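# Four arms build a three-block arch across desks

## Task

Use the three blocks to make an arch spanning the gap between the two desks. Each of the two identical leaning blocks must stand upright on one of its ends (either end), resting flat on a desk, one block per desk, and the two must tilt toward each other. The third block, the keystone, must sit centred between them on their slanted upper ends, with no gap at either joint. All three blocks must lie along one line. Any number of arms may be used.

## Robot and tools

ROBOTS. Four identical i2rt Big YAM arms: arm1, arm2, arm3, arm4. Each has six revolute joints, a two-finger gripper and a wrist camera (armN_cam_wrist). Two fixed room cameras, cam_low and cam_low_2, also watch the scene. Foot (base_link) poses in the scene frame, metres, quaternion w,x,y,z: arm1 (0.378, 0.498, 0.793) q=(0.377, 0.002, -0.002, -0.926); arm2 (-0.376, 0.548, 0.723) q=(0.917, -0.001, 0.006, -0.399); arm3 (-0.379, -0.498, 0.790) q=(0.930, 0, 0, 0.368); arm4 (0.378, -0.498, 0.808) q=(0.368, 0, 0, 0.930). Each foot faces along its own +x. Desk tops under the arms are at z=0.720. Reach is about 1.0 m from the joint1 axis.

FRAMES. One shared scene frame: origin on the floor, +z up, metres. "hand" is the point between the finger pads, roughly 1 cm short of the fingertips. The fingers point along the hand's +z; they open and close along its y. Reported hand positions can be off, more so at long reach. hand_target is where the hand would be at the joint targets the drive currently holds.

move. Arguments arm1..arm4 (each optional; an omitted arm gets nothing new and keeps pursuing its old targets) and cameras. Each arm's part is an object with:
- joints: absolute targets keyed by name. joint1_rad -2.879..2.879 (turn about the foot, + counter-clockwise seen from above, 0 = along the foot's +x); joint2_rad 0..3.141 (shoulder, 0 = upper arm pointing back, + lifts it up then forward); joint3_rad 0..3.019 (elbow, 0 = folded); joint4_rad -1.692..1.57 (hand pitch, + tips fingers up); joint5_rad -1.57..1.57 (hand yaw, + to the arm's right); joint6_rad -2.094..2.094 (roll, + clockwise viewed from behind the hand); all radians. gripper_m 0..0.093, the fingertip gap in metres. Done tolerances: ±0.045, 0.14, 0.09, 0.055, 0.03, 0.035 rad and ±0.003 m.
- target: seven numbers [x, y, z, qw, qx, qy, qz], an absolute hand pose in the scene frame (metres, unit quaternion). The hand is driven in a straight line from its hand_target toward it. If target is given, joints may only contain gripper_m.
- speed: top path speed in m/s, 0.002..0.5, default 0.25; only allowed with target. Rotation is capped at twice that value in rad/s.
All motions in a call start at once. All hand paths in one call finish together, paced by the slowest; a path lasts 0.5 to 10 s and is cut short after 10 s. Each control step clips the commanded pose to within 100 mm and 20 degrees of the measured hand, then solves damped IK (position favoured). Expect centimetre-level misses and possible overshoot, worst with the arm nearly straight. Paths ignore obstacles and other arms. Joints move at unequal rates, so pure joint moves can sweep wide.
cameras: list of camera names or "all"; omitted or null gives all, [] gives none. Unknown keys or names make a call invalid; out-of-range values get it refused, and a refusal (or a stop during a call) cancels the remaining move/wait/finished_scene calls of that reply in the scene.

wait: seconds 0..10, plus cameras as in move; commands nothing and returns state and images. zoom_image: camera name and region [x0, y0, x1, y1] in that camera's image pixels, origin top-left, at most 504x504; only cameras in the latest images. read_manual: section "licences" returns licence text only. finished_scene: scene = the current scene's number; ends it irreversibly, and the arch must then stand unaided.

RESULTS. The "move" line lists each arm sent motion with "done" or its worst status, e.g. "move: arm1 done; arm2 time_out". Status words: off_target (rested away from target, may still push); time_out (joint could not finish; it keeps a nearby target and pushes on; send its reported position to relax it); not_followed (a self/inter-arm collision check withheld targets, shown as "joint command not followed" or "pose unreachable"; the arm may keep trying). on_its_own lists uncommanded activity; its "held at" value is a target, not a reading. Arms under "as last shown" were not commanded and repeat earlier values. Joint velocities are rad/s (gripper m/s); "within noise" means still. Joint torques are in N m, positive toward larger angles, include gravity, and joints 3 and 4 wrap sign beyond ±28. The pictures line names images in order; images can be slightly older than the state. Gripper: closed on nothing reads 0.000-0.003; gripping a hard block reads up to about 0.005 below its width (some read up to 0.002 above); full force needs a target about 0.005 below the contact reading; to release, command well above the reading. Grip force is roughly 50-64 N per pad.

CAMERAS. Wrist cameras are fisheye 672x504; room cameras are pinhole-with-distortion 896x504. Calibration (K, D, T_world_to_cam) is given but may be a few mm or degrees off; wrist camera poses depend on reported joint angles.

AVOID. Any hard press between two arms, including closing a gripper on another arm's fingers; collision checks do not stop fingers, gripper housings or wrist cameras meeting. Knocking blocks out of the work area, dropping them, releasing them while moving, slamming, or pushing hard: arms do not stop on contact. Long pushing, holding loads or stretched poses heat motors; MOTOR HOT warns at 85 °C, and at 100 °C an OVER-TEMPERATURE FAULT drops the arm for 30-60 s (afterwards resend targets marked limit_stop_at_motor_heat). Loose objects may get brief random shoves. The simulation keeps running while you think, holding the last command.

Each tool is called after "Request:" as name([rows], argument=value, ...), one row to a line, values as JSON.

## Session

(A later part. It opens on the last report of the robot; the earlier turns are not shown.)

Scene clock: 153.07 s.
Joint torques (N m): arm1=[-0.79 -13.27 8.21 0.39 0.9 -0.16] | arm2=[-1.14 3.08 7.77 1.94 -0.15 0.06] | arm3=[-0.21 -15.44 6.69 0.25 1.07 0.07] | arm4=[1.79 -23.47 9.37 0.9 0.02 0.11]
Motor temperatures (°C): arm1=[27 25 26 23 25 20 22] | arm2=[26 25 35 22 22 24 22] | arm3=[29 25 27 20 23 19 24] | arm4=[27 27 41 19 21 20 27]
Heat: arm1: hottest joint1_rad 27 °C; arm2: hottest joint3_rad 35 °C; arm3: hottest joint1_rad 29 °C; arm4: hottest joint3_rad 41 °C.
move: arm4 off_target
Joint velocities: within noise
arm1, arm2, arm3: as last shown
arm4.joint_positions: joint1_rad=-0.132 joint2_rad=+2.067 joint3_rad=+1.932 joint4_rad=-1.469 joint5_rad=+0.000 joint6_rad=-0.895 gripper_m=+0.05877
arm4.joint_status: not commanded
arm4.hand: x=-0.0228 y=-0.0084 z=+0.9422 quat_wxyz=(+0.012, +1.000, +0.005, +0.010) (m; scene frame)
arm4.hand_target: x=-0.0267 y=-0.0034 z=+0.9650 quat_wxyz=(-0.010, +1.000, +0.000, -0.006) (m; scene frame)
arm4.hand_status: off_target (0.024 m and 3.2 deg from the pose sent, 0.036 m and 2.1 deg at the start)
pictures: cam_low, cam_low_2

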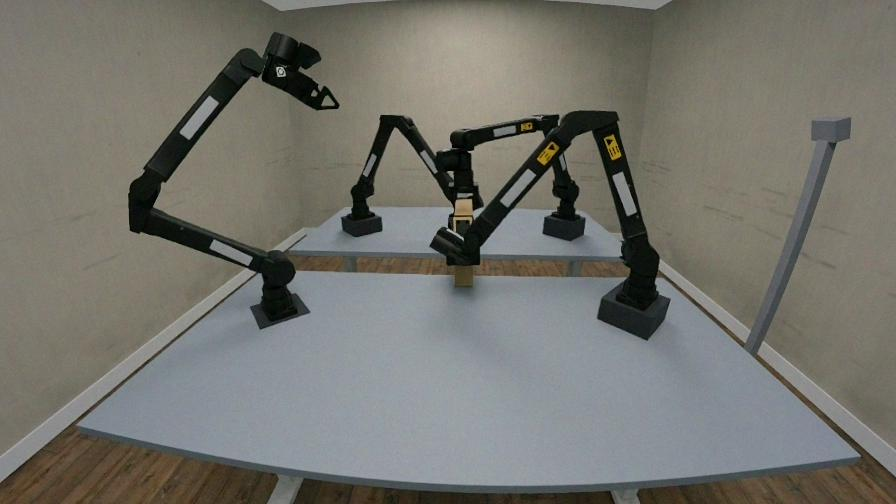

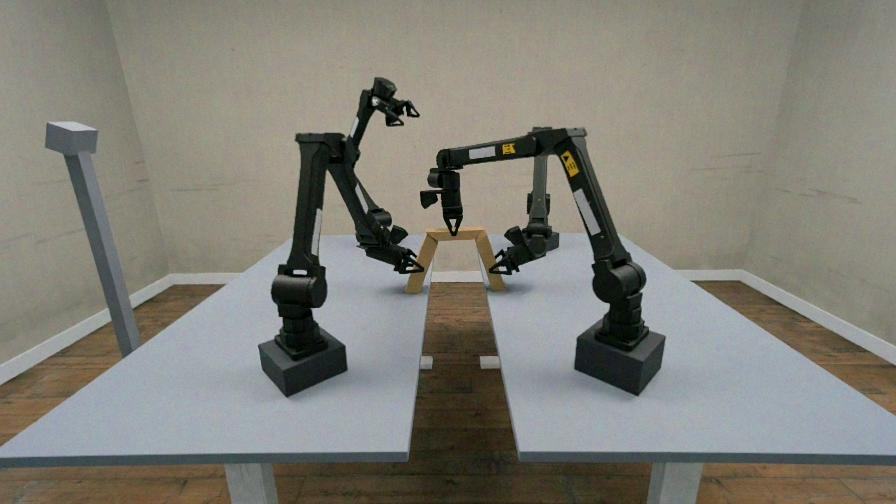

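Request:
move(arm4={"target":[-0.022,0.000,0.962,-0.020,1,0,-0.014],"speed":0.05}, cameras=["cam_low","cam_low_2"])

Request:
zoom_image(camera="cam_low_2", region=[420, 220, 495, 250])

Request:
zoom_image(camera="cam_low", region=[440, 190, 490, 240])

Scene clock: 157.80 s.
Joint torques (N m): arm1=[-0.79 -13.27 8.23 0.42 0.89 -0.15] | arm2=[-1.26 3.31 7.9 1.89 -0.14 0.06] | arm3=[-0.32 -15.27 6.64 0.28 1.01 0.08] | arm4=[1.2 -24.23 9.21 1.01 0.02 0.01]
Motor temperatures (°C): arm1=[27 25 26 23 25 20 22] | arm2=[26 25 35 22 22 24 22] | arm3=[29 25 27 20 23 19 24] | arm4=[27 28 41 19 21 20 27]
Heat: arm1: hottest joint1_rad 27 °C; arm2: hottest joint3_rad 35 °C; arm3: hottest joint1_rad 29 °C; arm4: hottest joint3_rad 41 °C.
move: arm4 off_target
Joint velocities: within noise
arm1, arm2: as last shown
arm3.joint_positions: joint1_rad=+0.629 joint2_rad=+1.982 joint3_rad=+1.089 joint4_rad=-0.151 joint5_rad=+1.164 joint6_rad=+1.038 gripper_m=+0.06120
arm3.joint_status: not commanded
arm3.hand: x=-0.1202 y=+0.0087 z=+0.8201 quat_wxyz=(-0.573, -0.003, -0.820, -0.016) (m; scene frame)
arm3.hand_target: x=-0.1121 y=+0.0078 z=+0.8239 quat_wxyz=(-0.577, -0.008, -0.817, -0.010) (m; scene frame)
arm3.hand_status: not commanded
arm4.joint_positions: joint1_rad=-0.132 joint2_rad=+2.058 joint3_rad=+1.892 joint4_rad=-1.424 joint5_rad=+0.002 joint6_rad=-0.895 gripper_m=+0.05877
arm4.joint_status: not commanded
arm4.hand: x=-0.0215 y=-0.0088 z=+0.9322 quat_wxyz=(+0.007, +1.000, +0.005, +0.007) (m; scene frame)
arm4.hand_target: x=-0.0215 y=-0.0006 z=+0.9616 quat_wxyz=(-0.020, +1.000, +0.000, -0.013) (m; scene frame)
arm4.hand_status: off_target (0.031 m and 4.0 deg from the pose sent, 0.021 m and 4.7 deg at the start)
pictures: cam_low, cam_low_2

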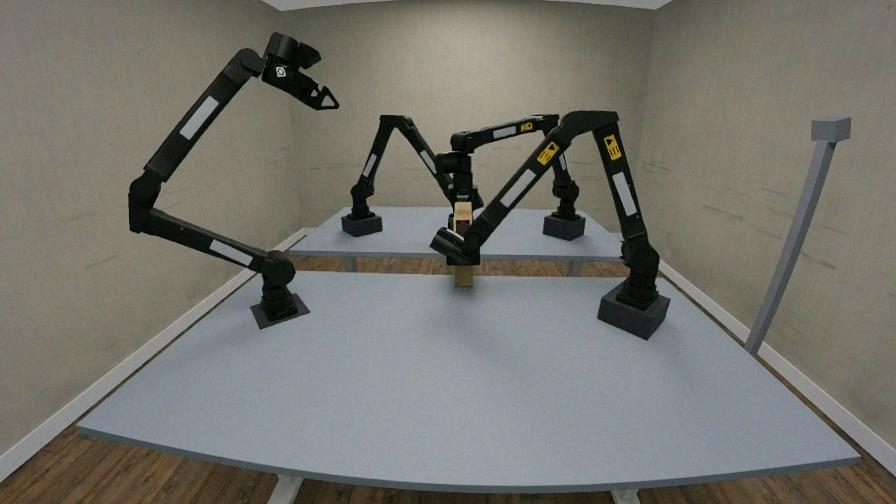

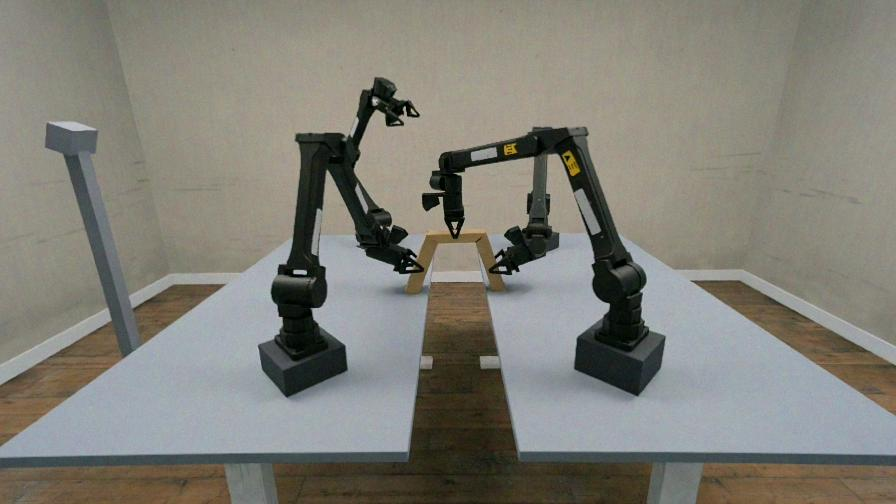

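Scaled by 6.720 from the camera's 896x504 image, which has a finer 1280x720 frame.

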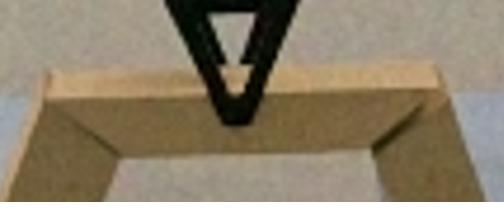

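Scaled by 10.080 from the camera's 896x504 image, which has a finer 1280x720 frame.

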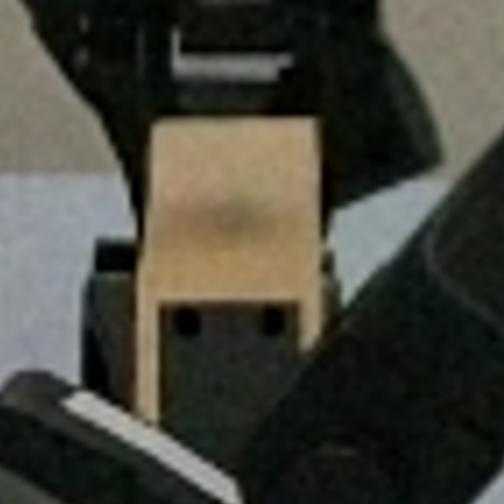

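Request:
move(arm4={"target":[-0.019,0.000,0.954,-0.020,1,0,-0.014],"speed":0.04}, cameras=["cam_low","cam_low_2"])

Request:
zoom_image(camera="cam_low_2", region=[420, 220, 495, 250])

Request:
zoom_image(camera="cam_low_2", region=[400, 190, 520, 300])

Request:
zoom_image(camera="cam_low", region=[440, 190, 490, 240])

Scene clock: 160.10 s.
Joint torques (N m): arm1=[-0.85 -13.1 8.25 0.42 0.89 -0.15] | arm2=[-1.49 3.08 7.82 1.98 -0.14 0.08] | arm3=[0.03 -15.03 6.71 0.29 0.99 0.07] | arm4=[1.08 -23.59 8.88 1.06 -0.01 -0.03]
Motor temperatures (°C): arm1=[27 25 26 23 25 20 22] | arm2=[26 25 34 22 22 24 22] | arm3=[29 25 27 20 23 19 24] | arm4=[27 28 41 19 21 20 27]
Heat: arm1: hottest joint1_rad 27 °C; arm2: hottest joint3_rad 34 °C; arm3: hottest joint1_rad 29 °C; arm4: hottest joint3_rad 41 °C.
move: arm4 off_target
Joint velocities: within noise
arm1, arm3: as last shown
arm2.joint_positions: joint1_rad=-0.063 joint2_rad=+0.622 joint3_rad=+1.403 joint4_rad=-1.183 joint5_rad=-0.282 joint6_rad=+0.273 gripper_m=+0.09396
arm2.joint_status: not commanded
arm2.hand: x=-0.1778 y=+0.3874 z=+1.3025 quat_wxyz=(-0.552, -0.387, -0.737, +0.054) (m; scene frame)
arm2.hand_target: x=-0.1788 y=+0.3874 z=+1.3049 quat_wxyz=(-0.558, -0.390, -0.730, +0.053) (m; scene frame)
arm2.hand_status: not commanded
arm4.joint_positions: joint1_rad=-0.135 joint2_rad=+2.049 joint3_rad=+1.873 joint4_rad=-1.401 joint5_rad=-0.006 joint6_rad=-0.895 gripper_m=+0.05877
arm4.joint_status: not commanded
arm4.hand: x=-0.0212 y=-0.0090 z=+0.9304 quat_wxyz=(+0.004, +1.000, +0.004, +0.000) (m; scene frame)
arm4.hand_target: x=-0.0198 y=-0.0010 z=+0.9540 quat_wxyz=(-0.018, +1.000, +0.000, -0.017) (m; scene frame)
arm4.hand_status: off_target (0.025 m and 3.3 deg from the pose sent, 0.024 m and 4.0 deg at the start)
pictures: cam_low, cam_low_2

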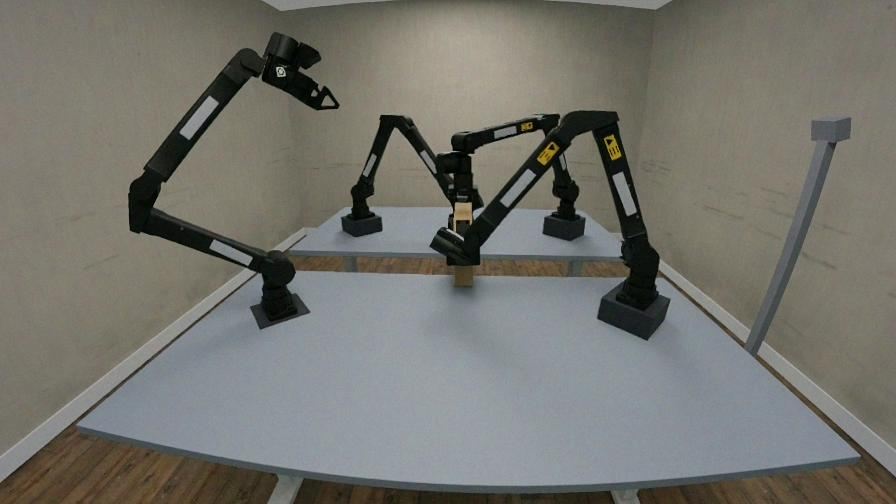

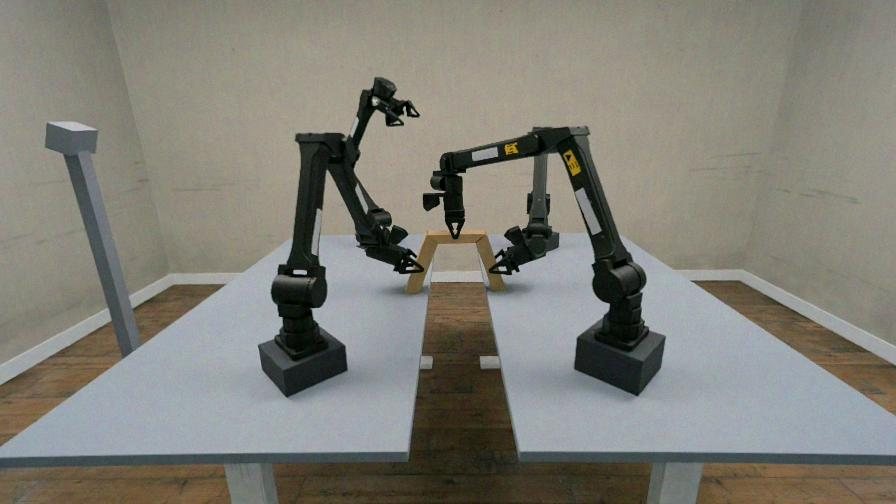

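Scaled by 6.720 from the camera's 896x504 image, which has a finer 1280x720 frame.

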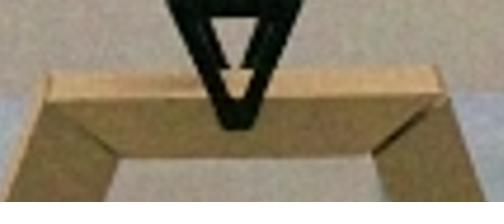

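Scaled by 4.200 from the camera's 896x504 image, which has a finer 1280x720 frame.

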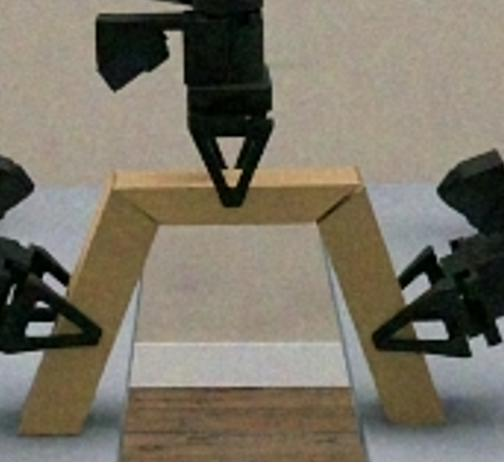

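Scaled by 10.080 from the camera's 896x504 image, which has a finer 1280x720 frame.

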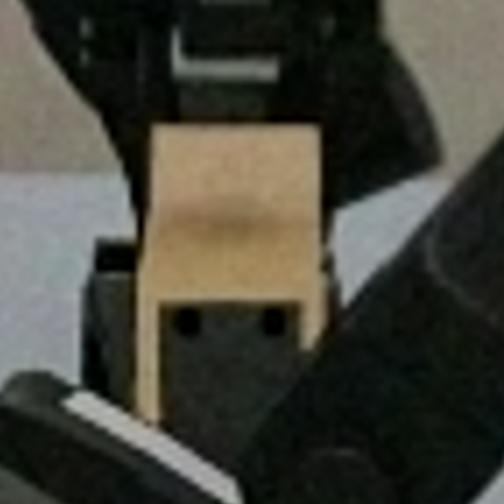

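Request:
move(arm4={"target":[-0.015,0.000,0.949,-0.020,1,0,-0.014],"speed":0.04}, cameras=["cam_low_2"])

Request:
zoom_image(camera="cam_low_2", region=[420, 220, 495, 250])

Scene clock: 161.90 s.
Joint torques (N m): arm1=[-0.85 -13.22 8.23 0.4 0.9 -0.15] | arm2=[-1.26 2.73 7.86 2.09 -0.14 0.06] | arm3=[-0.26 -15.09 6.67 0.32 1.01 0.07] | arm4=[0.85 -23.12 8.62 0.88 0.1 -0.08]
Motor temperatures (°C): arm1=[27 25 26 23 25 20 22] | arm2=[26 25 34 22 22 24 22] | arm3=[29 25 27 20 23 19 24] | arm4=[27 28 41 19 21 20 27]
Heat: arm1: hottest joint1_rad 27 °C; arm2: hottest joint3_rad 34 °C; arm3: hottest joint1_rad 29 °C; arm4: hottest joint3_rad 41 °C.
move: arm4 off_target
Joint velocities: within noise
arm1.joint_positions: joint1_rad=+0.611 joint2_rad=+1.988 joint3_rad=+1.101 joint4_rad=-0.166 joint5_rad=+1.170 joint6_rad=+1.042 gripper_m=+0.05967
arm1.joint_status: not commanded
arm1.hand: x=+0.1209 y=-0.0123 z=+0.8238 quat_wxyz=(-0.014, -0.820, +0.002, +0.573) (m; scene frame)
arm1.hand_target: x=+0.1141 y=-0.0119 z=+0.8280 quat_wxyz=(-0.009, -0.817, +0.007, +0.577) (m; scene frame)
arm1.hand_status: not commanded
arm2: as last shown
arm3.joint_positions: joint1_rad=+0.629 joint2_rad=+1.982 joint3_rad=+1.089 joint4_rad=-0.151 joint5_rad=+1.164 joint6_rad=+1.040 gripper_m=+0.06120
arm3.joint_status: not commanded
arm3.hand: x=-0.1202 y=+0.0087 z=+0.8201 quat_wxyz=(-0.573, -0.004, -0.820, -0.017) (m; scene frame)
arm3.hand_target: x=-0.1121 y=+0.0079 z=+0.8239 quat_wxyz=(-0.577, -0.009, -0.817, -0.010) (m; scene frame)
arm3.hand_status: not commanded
arm4.joint_positions: joint1_rad=-0.137 joint2_rad=+2.039 joint3_rad=+1.856 joint4_rad=-1.381 joint5_rad=-0.001 joint6_rad=-0.893 gripper_m=+0.05877
arm4.joint_status: not commanded
arm4.hand: x=-0.0192 y=-0.0079 z=+0.9300 quat_wxyz=(-0.002, +1.000, +0.002, -0.002) (m; scene frame)
arm4.hand_target: x=-0.0150 y=-0.0004 z=+0.9489 quat_wxyz=(-0.020, +1.000, -0.001, -0.014) (m; scene frame)
arm4.hand_status: off_target (0.021 m and 2.5 deg from the pose sent, 0.022 m and 3.3 deg at the start)
pictures: cam_low_2

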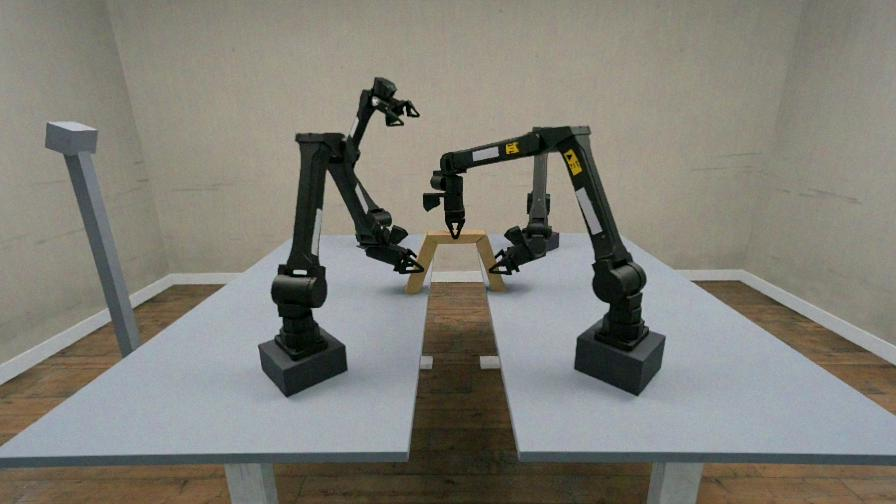

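Scaled by 6.720 from the camera's 896x504 image, which has a finer 1280x720 frame.

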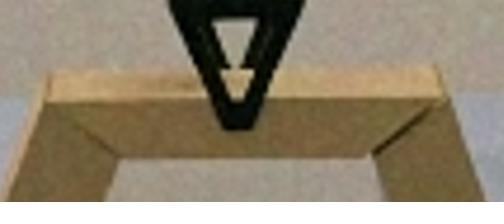

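Request:
move(arm4={"joints":{"gripper_m":0.067}}, cameras=["cam_low","cam_low_2"])

Request:
zoom_image(camera="cam_low_2", region=[420, 220, 495, 250])

Request:
zoom_image(camera="cam_low", region=[440, 190, 490, 240])

Scene clock: 163.23 s.
Joint torques (N m): arm1=[-0.67 -13.22 8.23 0.46 0.89 -0.15] | arm2=[-1.2 3.02 7.87 2.02 -0.13 0.07] | arm3=[-0.21 -14.74 6.6 0.36 1.01 0.08] | arm4=[1.26 -23.06 8.8 0.85 0.02 -0.08]
Motor temperatures (°C): arm1=[27 25 26 23 25 20 22] | arm2=[26 25 34 22 22 24 22] | arm3=[29 25 27 20 23 19 24] | arm4=[27 28 40 19 21 20 27]
Heat: arm1: hottest joint1_rad 27 °C; arm2: hottest joint3_rad 34 °C; arm3: hottest joint1_rad 29 °C; arm4: hottest joint3_rad 40 °C.
move: arm4 done
Joint velocities: within noise
arm1.joint_positions: joint1_rad=+0.611 joint2_rad=+1.988 joint3_rad=+1.101 joint4_rad=-0.166 joint5_rad=+1.170 joint6_rad=+1.045 gripper_m=+0.05967
arm1.joint_status: not commanded
arm1.hand: x=+0.1209 y=-0.0123 z=+0.8238 quat_wxyz=(-0.015, -0.820, +0.004, +0.573) (m; scene frame)
arm1.hand_target: x=+0.1140 y=-0.0120 z=+0.8281 quat_wxyz=(-0.010, -0.817, +0.008, +0.577) (m; scene frame)
arm1.hand_status: not commanded
arm2, arm3: as last shown
arm4.joint_positions: joint1_rad=-0.137 joint2_rad=+2.039 joint3_rad=+1.854 joint4_rad=-1.381 joint5_rad=+0.008 joint6_rad=-0.893 gripper_m=+0.06680
arm4.joint_status: all done
arm4.hand: x=-0.0175 y=-0.0075 z=+0.9291 quat_wxyz=(-0.004, +1.000, +0.002, +0.002) (m; scene frame)
arm4.hand_target: x=-0.0140 y=+0.0003 z=+0.9489 quat_wxyz=(-0.022, +1.000, -0.001, -0.011) (m; scene frame)
arm4.hand_status: not commanded
pictures: cam_low, cam_low_2

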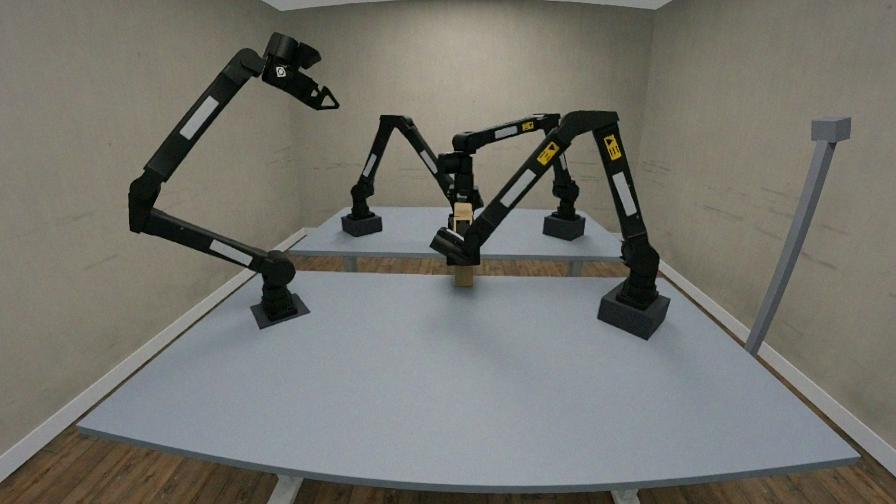

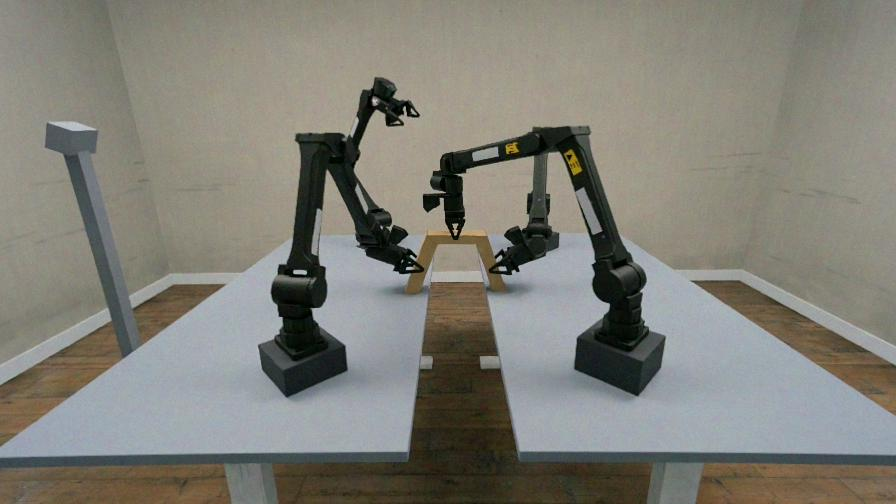

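Scaled by 6.720 from the camera's 896x504 image, which has a finer 1280x720 frame.

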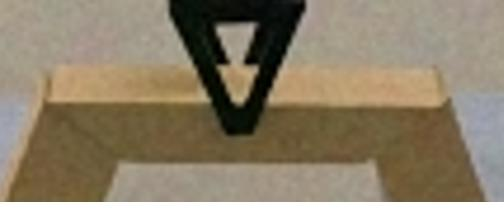

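Scaled by 10.080 from the camera's 896x504 image, which has a finer 1280x720 frame.

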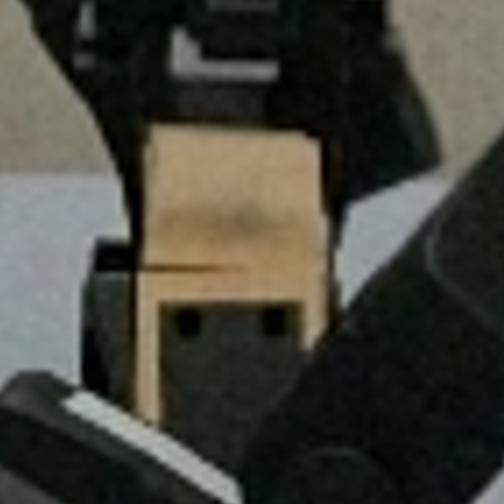

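Request:
move(arm1={"joints":{"gripper_m":0.0665}}, arm3={"joints":{"gripper_m":0.068}}, cameras=["cam_low","cam_low_2"])

Request:
zoom_image(camera="cam_low_2", region=[400, 190, 520, 300])

Request:
zoom_image(camera="cam_low", region=[440, 190, 490, 240])

Scene clock: 164.93 s.
Joint torques (N m): arm1=[-0.79 -13.22 8.27 0.44 0.65 -0.15] | arm2=[-1.55 3.08 7.82 2.04 -0.16 0.07] | arm3=[-0.38 -15.33 6.52 0.32 0.78 0.07] | arm4=[0.79 -23.06 8.8 0.88 0 -0.08]
Motor temperatures (°C): arm1=[27 25 26 23 25 20 22] | arm2=[26 25 34 22 22 24 22] | arm3=[29 25 27 20 23 19 24] | arm4=[27 29 40 19 21 20 27]
Heat: arm1: hottest joint1_rad 27 °C; arm2: hottest joint3_rad 34 °C; arm3: hottest joint1_rad 29 °C; arm4: hottest joint3_rad 40 °C.
move: arm1 done; arm3 done
Joint velocities: within noise
arm1.joint_positions: joint1_rad=+0.610 joint2_rad=+1.988 joint3_rad=+1.101 joint4_rad=-0.166 joint5_rad=+1.178 joint6_rad=+1.046 gripper_m=+0.06637
arm1.joint_status: all done
arm1.hand: x=+0.1201 y=-0.0113 z=+0.8246 quat_wxyz=(-0.014, -0.818, +0.006, +0.575) (m; scene frame)
arm1.hand_target: x=+0.1139 y=-0.0119 z=+0.8281 quat_wxyz=(-0.010, -0.816, +0.009, +0.577) (m; scene frame)
arm1.hand_status: not commanded
arm2: as last shown
arm3.joint_positions: joint1_rad=+0.628 joint2_rad=+1.982 joint3_rad=+1.089 joint4_rad=-0.151 joint5_rad=+1.170 joint6_rad=+1.040 gripper_m=+0.06790
arm3.joint_status: all done
arm3.hand: x=-0.1197 y=+0.0081 z=+0.8210 quat_wxyz=(-0.575, -0.005, -0.818, -0.015) (m; scene frame)
arm3.hand_target: x=-0.1121 y=+0.0078 z=+0.8240 quat_wxyz=(-0.577, -0.009, -0.816, -0.010) (m; scene frame)
arm3.hand_status: not commanded
arm4.joint_positions: joint1_rad=-0.137 joint2_rad=+2.039 joint3_rad=+1.854 joint4_rad=-1.381 joint5_rad=+0.010 joint6_rad=-0.893 gripper_m=+0.06690
arm4.joint_status: not commanded
arm4.hand: x=-0.0173 y=-0.0073 z=+0.9291 quat_wxyz=(-0.004, +1.000, +0.002, +0.003) (m; scene frame)
arm4.hand_target: x=-0.0139 y=+0.0005 z=+0.9489 quat_wxyz=(-0.022, +1.000, -0.001, -0.011) (m; scene frame)
arm4.hand_status: not commanded
pictures: cam_low, cam_low_2

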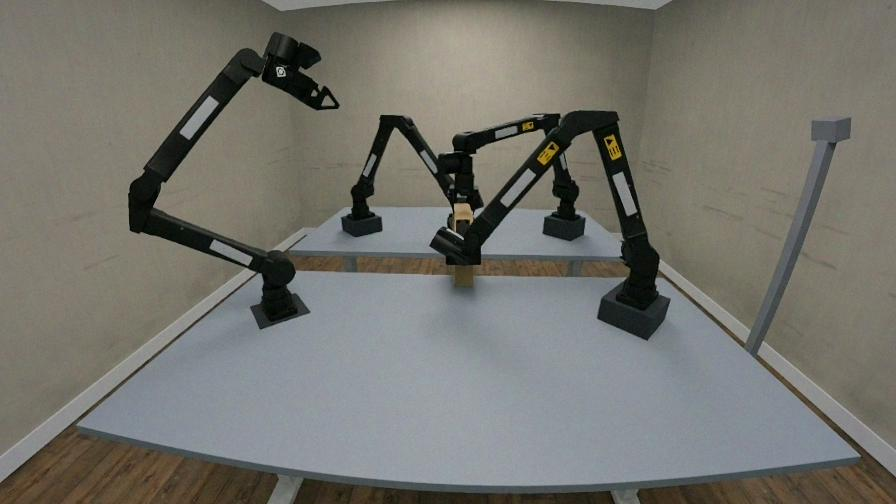

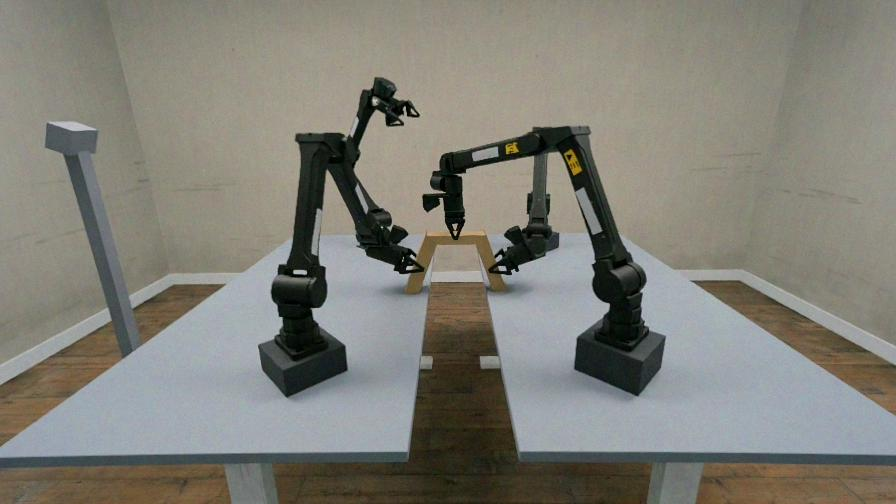

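Scaled by 4.200 from the camera's 896x504 image, which has a finer 1280x720 frame.

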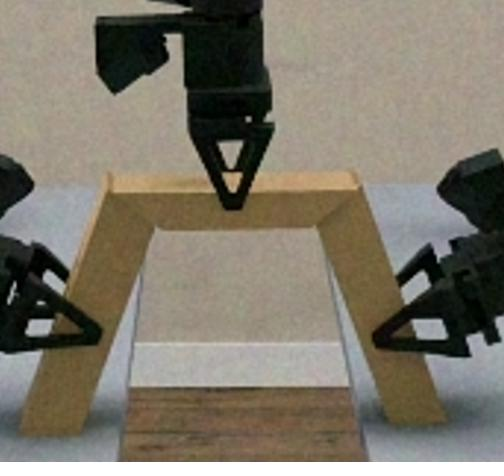

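Scaled by 10.080 from the camera's 896x504 image, which has a finer 1280x720 frame.

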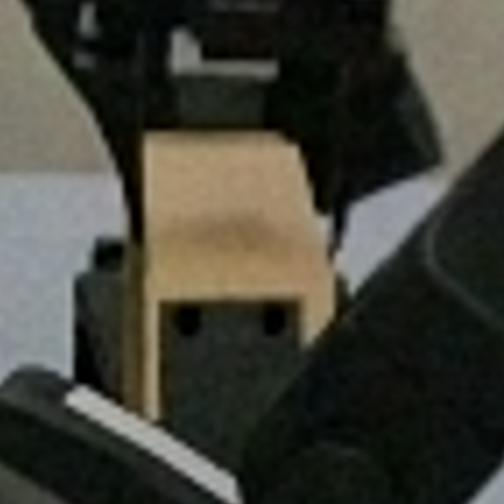

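Request:
zoom_image(camera="cam_low_2", region=[420, 220, 495, 250])

Request:
zoom_image(camera="cam_low", region=[430, 190, 510, 300])

Scaled by 6.720 from the camera's 896x504 image, which has a finer 1280x720 frame.

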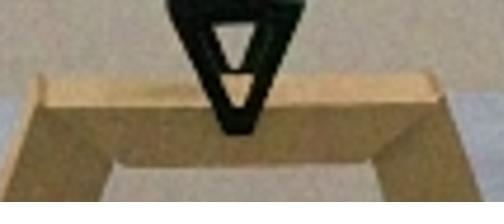

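Scaled by 4.582 from the camera's 896x504 image, which has a finer 1280x720 frame.

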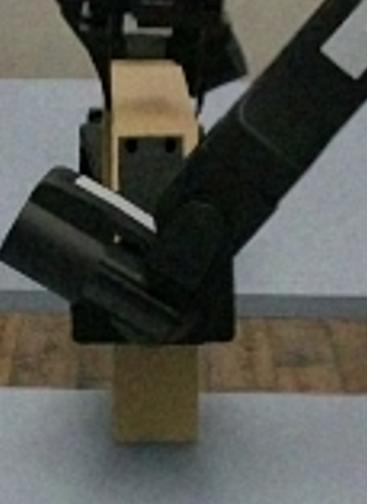

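Request:
wait(seconds=0.1, cameras=["arm1_cam_wrist","arm3_cam_wrist","arm4_cam_wrist","arm2_cam_wrist"])

Scene clock: 166.97 s.
Joint torques (N m): arm1=[-0.67 -13.27 8.28 0.44 0.65 -0.15] | arm2=[-1.44 3.02 7.77 1.99 -0.14 0.07] | arm3=[-0.5 -15.15 6.67 0.28 0.77 0.06] | arm4=[0.91 -23 8.81 0.87 -0.01 -0.08]
Motor temperatures (°C): arm1=[27 25 26 23 25 20 22] | arm2=[26 25 34 22 22 24 22] | arm3=[29 25 27 20 23 19 24] | arm4=[27 29 40 19 21 20 26]
Heat: arm1: hottest joint1_rad 27 °C; arm2: hottest joint3_rad 34 °C; arm3: hottest joint1_rad 29 °C; arm4: hottest joint3_rad 40 °C.
Joint velocities: within noise
arm1.joint_positions: joint1_rad=+0.610 joint2_rad=+1.988 joint3_rad=+1.101 joint4_rad=-0.166 joint5_rad=+1.178 joint6_rad=+1.046 gripper_m=+0.06641
arm1.joint_status: all done
arm1.hand: x=+0.1201 y=-0.0113 z=+0.8246 quat_wxyz=(-0.014, -0.818, +0.006, +0.575) (m; scene frame)
arm1.hand_target: x=+0.1139 y=-0.0119 z=+0.8281 quat_wxyz=(-0.010, -0.816, +0.009, +0.577) (m; scene frame)
arm1.hand_status: not commanded
arm2.joint_positions: joint1_rad=-0.063 joint2_rad=+0.622 joint3_rad=+1.403 joint4_rad=-1.183 joint5_rad=-0.282 joint6_rad=+0.273 gripper_m=+0.09396
arm2.joint_status: not commanded
arm2.hand: x=-0.1778 y=+0.3874 z=+1.3025 quat_wxyz=(-0.552, -0.387, -0.737, +0.054) (m; scene frame)
arm2.hand_target: x=-0.1788 y=+0.3874 z=+1.3049 quat_wxyz=(-0.558, -0.390, -0.730, +0.053) (m; scene frame)
arm2.hand_status: not commanded
arm3.joint_positions: joint1_rad=+0.628 joint2_rad=+1.982 joint3_rad=+1.089 joint4_rad=-0.151 joint5_rad=+1.170 joint6_rad=+1.038 gripper_m=+0.06794
arm3.joint_status: all done
arm3.hand: x=-0.1197 y=+0.0081 z=+0.8210 quat_wxyz=(-0.575, -0.004, -0.818, -0.015) (m; scene frame)
arm3.hand_target: x=-0.1121 y=+0.0078 z=+0.8240 quat_wxyz=(-0.577, -0.008, -0.816, -0.010) (m; scene frame)
arm3.hand_status: not commanded
arm4.joint_positions: joint1_rad=-0.137 joint2_rad=+2.039 joint3_rad=+1.854 joint4_rad=-1.381 joint5_rad=+0.010 joint6_rad=-0.893 gripper_m=+0.06690
arm4.joint_status: not commanded
arm4.hand: x=-0.0173 y=-0.0073 z=+0.9291 quat_wxyz=(-0.004, +1.000, +0.002, +0.003) (m; scene frame)
arm4.hand_target: x=-0.0139 y=+0.0005 z=+0.9489 quat_wxyz=(-0.022, +1.000, -0.001, -0.011) (m; scene frame)
arm4.hand_status: not commanded
wait: 0.10 s; at rest from the start
pictures: arm1_cam_wrist, arm2_cam_wrist, arm3_cam_wrist, arm4_cam_wrist
camera_calibration:
arm1_cam_wrist: T_world_to_cam=[[-0.0135012, 0.997874, -0.0637576, 0.0681708], [0.846878, -0.022489, -0.531311, 0.335919], [-0.531615, -0.0611683, -0.844774, 0.881646], [0, 0, 0, 1]] pos_world=[0.185134, -0.00654263, 0.927616]
arm2_cam_wrist: T_world_to_cam=[[-0.657487, -0.664635, -0.354925, 0.600389], [-0.466456, 0.728983, -0.501002, 0.29834], [0.591718, -0.163845, -0.789319, 1.31503], [0, 0, 0, 1]] pos_world=[-0.244217, 0.397016, 1.40054]
arm3_cam_wrist: T_world_to_cam=[[-0.00176515, -0.999492, -0.0318218, 0.0336513], [-0.827721, 0.0193167, -0.560807, 0.364366], [0.561137, 0.0253496, -0.827335, 0.869525], [0, 0, 0, 1]] pos_world=[-0.18627, 0.00455375, 0.924798]
arm4_cam_wrist: T_world_to_cam=[[-0.00956573, 0.99981, 0.0169594, -0.00889357], [0.803011, -0.00242618, 0.595959, -0.536002], [0.595887, 0.0193194, -0.802836, 0.881687], [0, 0, 0, 1]] pos_world=[-0.0950549, -0.00944219, 1.02744]

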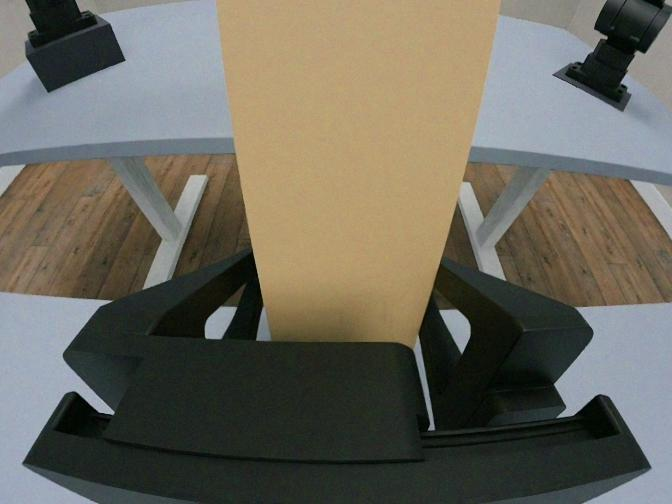

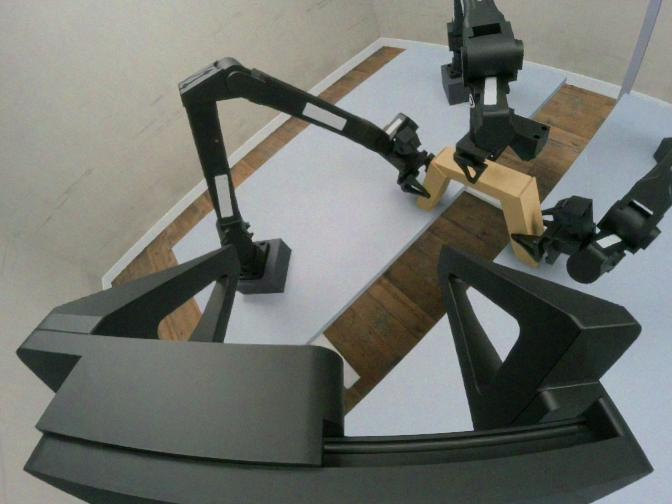

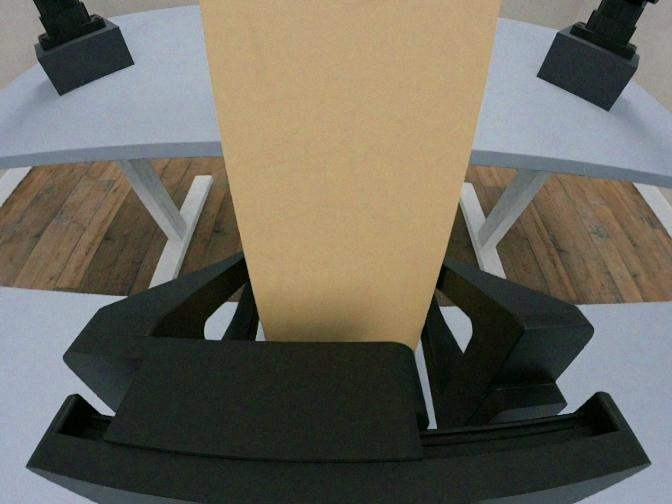

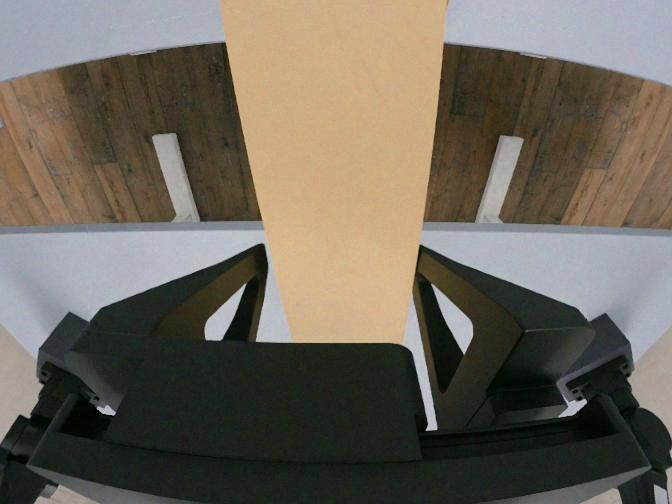

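Request:
zoom_image(camera="arm2_cam_wrist", region=[395, 130, 565, 280])

Scaled by 2.965 from the camera's 672x504 image, which has a finer 960x720 frame.

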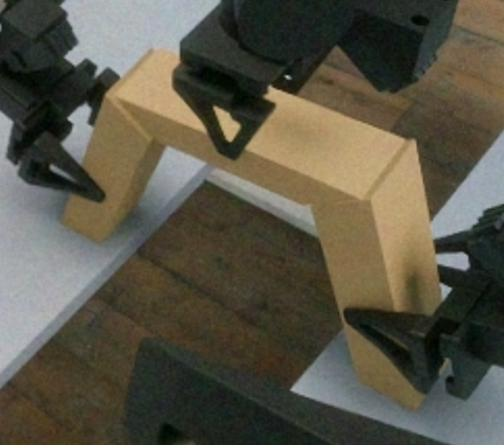

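Request:
move(arm1={"joints":{"gripper_m":0.085}}, arm3={"joints":{"gripper_m":0.085}}, arm4={"joints":{"gripper_m":0.085}}, cameras=["cam_low","cam_low_2","arm2_cam_wrist"])

Request:
zoom_image(camera="arm2_cam_wrist", region=[395, 130, 565, 280])

Request:
zoom_image(camera="cam_low_2", region=[400, 190, 520, 300])

Request:
zoom_image(camera="cam_low", region=[430, 190, 510, 300])

Scene clock: 169.57 s.
Joint torques (N m): arm1=[-0.73 -13.22 8.23 0.5 0.65 -0.16] | arm2=[-1.55 3.25 7.86 2 -0.14 0.06] | arm3=[-0.21 -15.33 6.54 0.28 0.81 0.07] | arm4=[0.79 -23 8.8 0.85 -0.01 -0.08]
Motor temperatures (°C): arm1=[27 25 26 23 25 20 22] | arm2=[26 24 34 22 22 24 22] | arm3=[29 25 27 20 23 19 24] | arm4=[27 29 40 19 21 20 26]
Heat: arm1: hottest joint1_rad 27 °C; arm2: hottest joint3_rad 34 °C; arm3: hottest joint1_rad 29 °C; arm4: hottest joint3_rad 40 °C.
move: arm1 done; arm3 done; arm4 done
Joint velocities: within noise
arm1.joint_positions: joint1_rad=+0.610 joint2_rad=+1.988 joint3_rad=+1.101 joint4_rad=-0.166 joint5_rad=+1.178 joint6_rad=+1.046 gripper_m=+0.08481
arm1.joint_status: all done
arm1.hand: x=+0.1201 y=-0.0113 z=+0.8246 quat_wxyz=(-0.014, -0.818, +0.006, +0.575) (m; scene frame)
arm1.hand_target: x=+0.1139 y=-0.0119 z=+0.8281 quat_wxyz=(-0.010, -0.816, +0.009, +0.577) (m; scene frame)
arm1.hand_status: not commanded
arm2: as last shown
arm3.joint_positions: joint1_rad=+0.628 joint2_rad=+1.982 joint3_rad=+1.089 joint4_rad=-0.151 joint5_rad=+1.170 joint6_rad=+1.038 gripper_m=+0.08485
arm3.joint_status: all done
arm3.hand: x=-0.1197 y=+0.0081 z=+0.8210 quat_wxyz=(-0.575, -0.004, -0.818, -0.015) (m; scene frame)
arm3.hand_target: x=-0.1121 y=+0.0078 z=+0.8240 quat_wxyz=(-0.577, -0.008, -0.816, -0.010) (m; scene frame)
arm3.hand_status: not commanded
arm4.joint_positions: joint1_rad=-0.137 joint2_rad=+2.039 joint3_rad=+1.854 joint4_rad=-1.381 joint5_rad=+0.010 joint6_rad=-0.895 gripper_m=+0.08480
arm4.joint_status: all done
arm4.hand: x=-0.0173 y=-0.0073 z=+0.9291 quat_wxyz=(-0.004, +1.000, +0.002, +0.003) (m; scene frame)
arm4.hand_target: x=-0.0139 y=+0.0005 z=+0.9489 quat_wxyz=(-0.022, +1.000, +0.000, -0.011) (m; scene frame)
arm4.hand_status: not commanded
pictures: arm2_cam_wrist, cam_low, cam_low_2
camera_calibration:
arm2_cam_wrist: T_world_to_cam=[[-0.657487, -0.664635, -0.354925, 0.600389], [-0.466456, 0.728983, -0.501002, 0.29834], [0.591718, -0.163845, -0.789319, 1.31503], [0, 0, 0, 1]] pos_world=[-0.244217, 0.397016, 1.40054]

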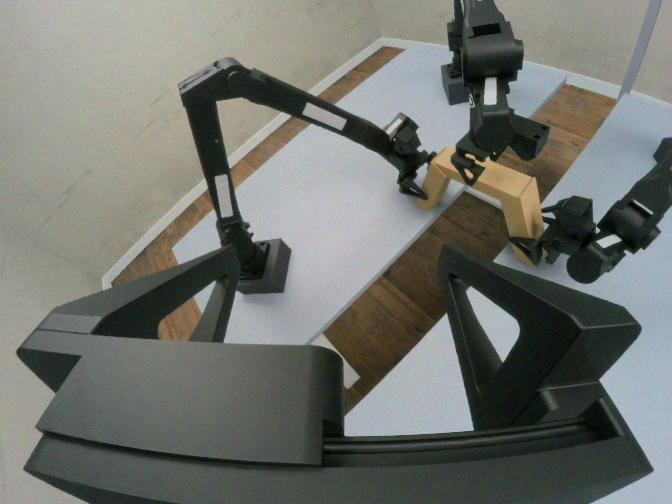

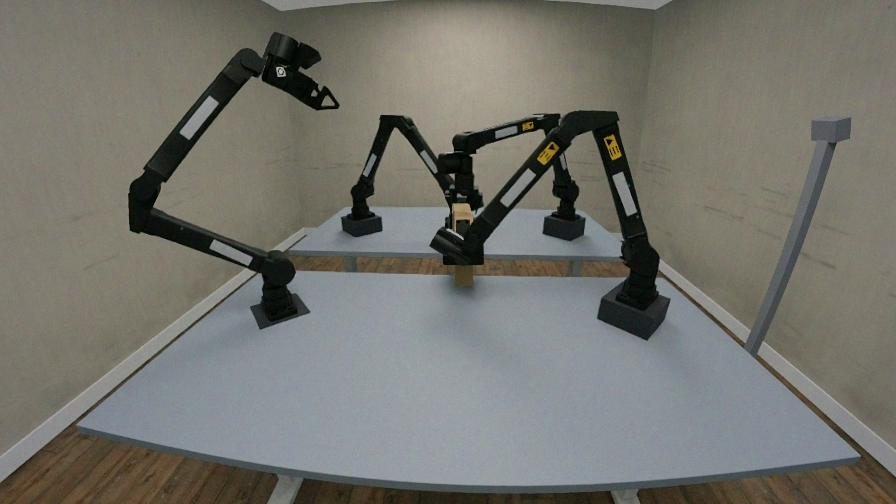

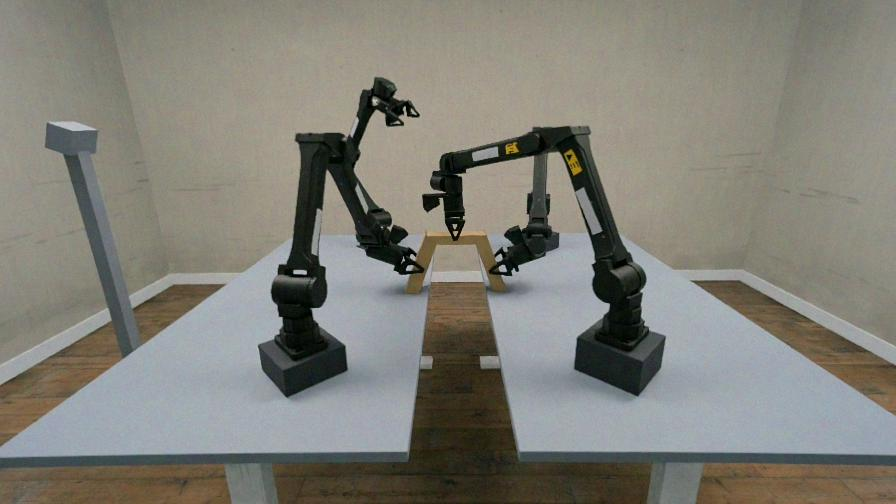

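Scaled by 2.965 from the camera's 672x504 image, which has a finer 960x720 frame.

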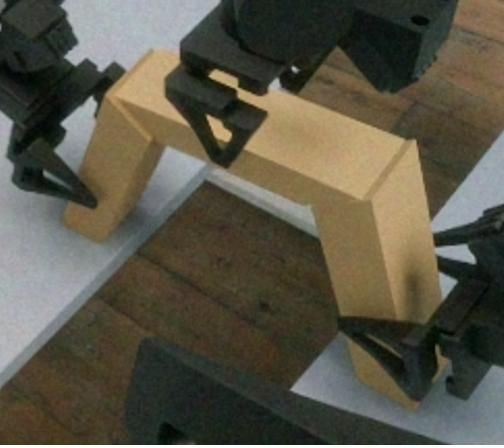

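Scaled by 4.200 from the camera's 896x504 image, which has a finer 1280x720 frame.

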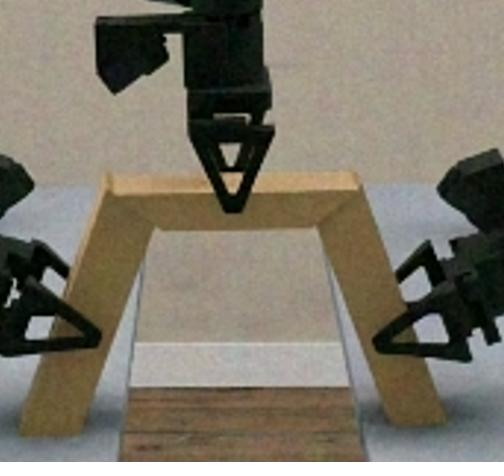

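Scaled by 4.582 from the camera's 896x504 image, which has a finer 1280x720 frame.

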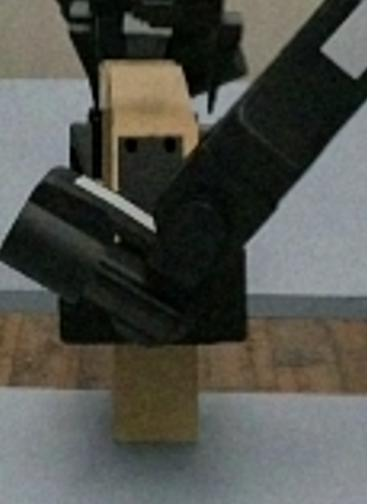

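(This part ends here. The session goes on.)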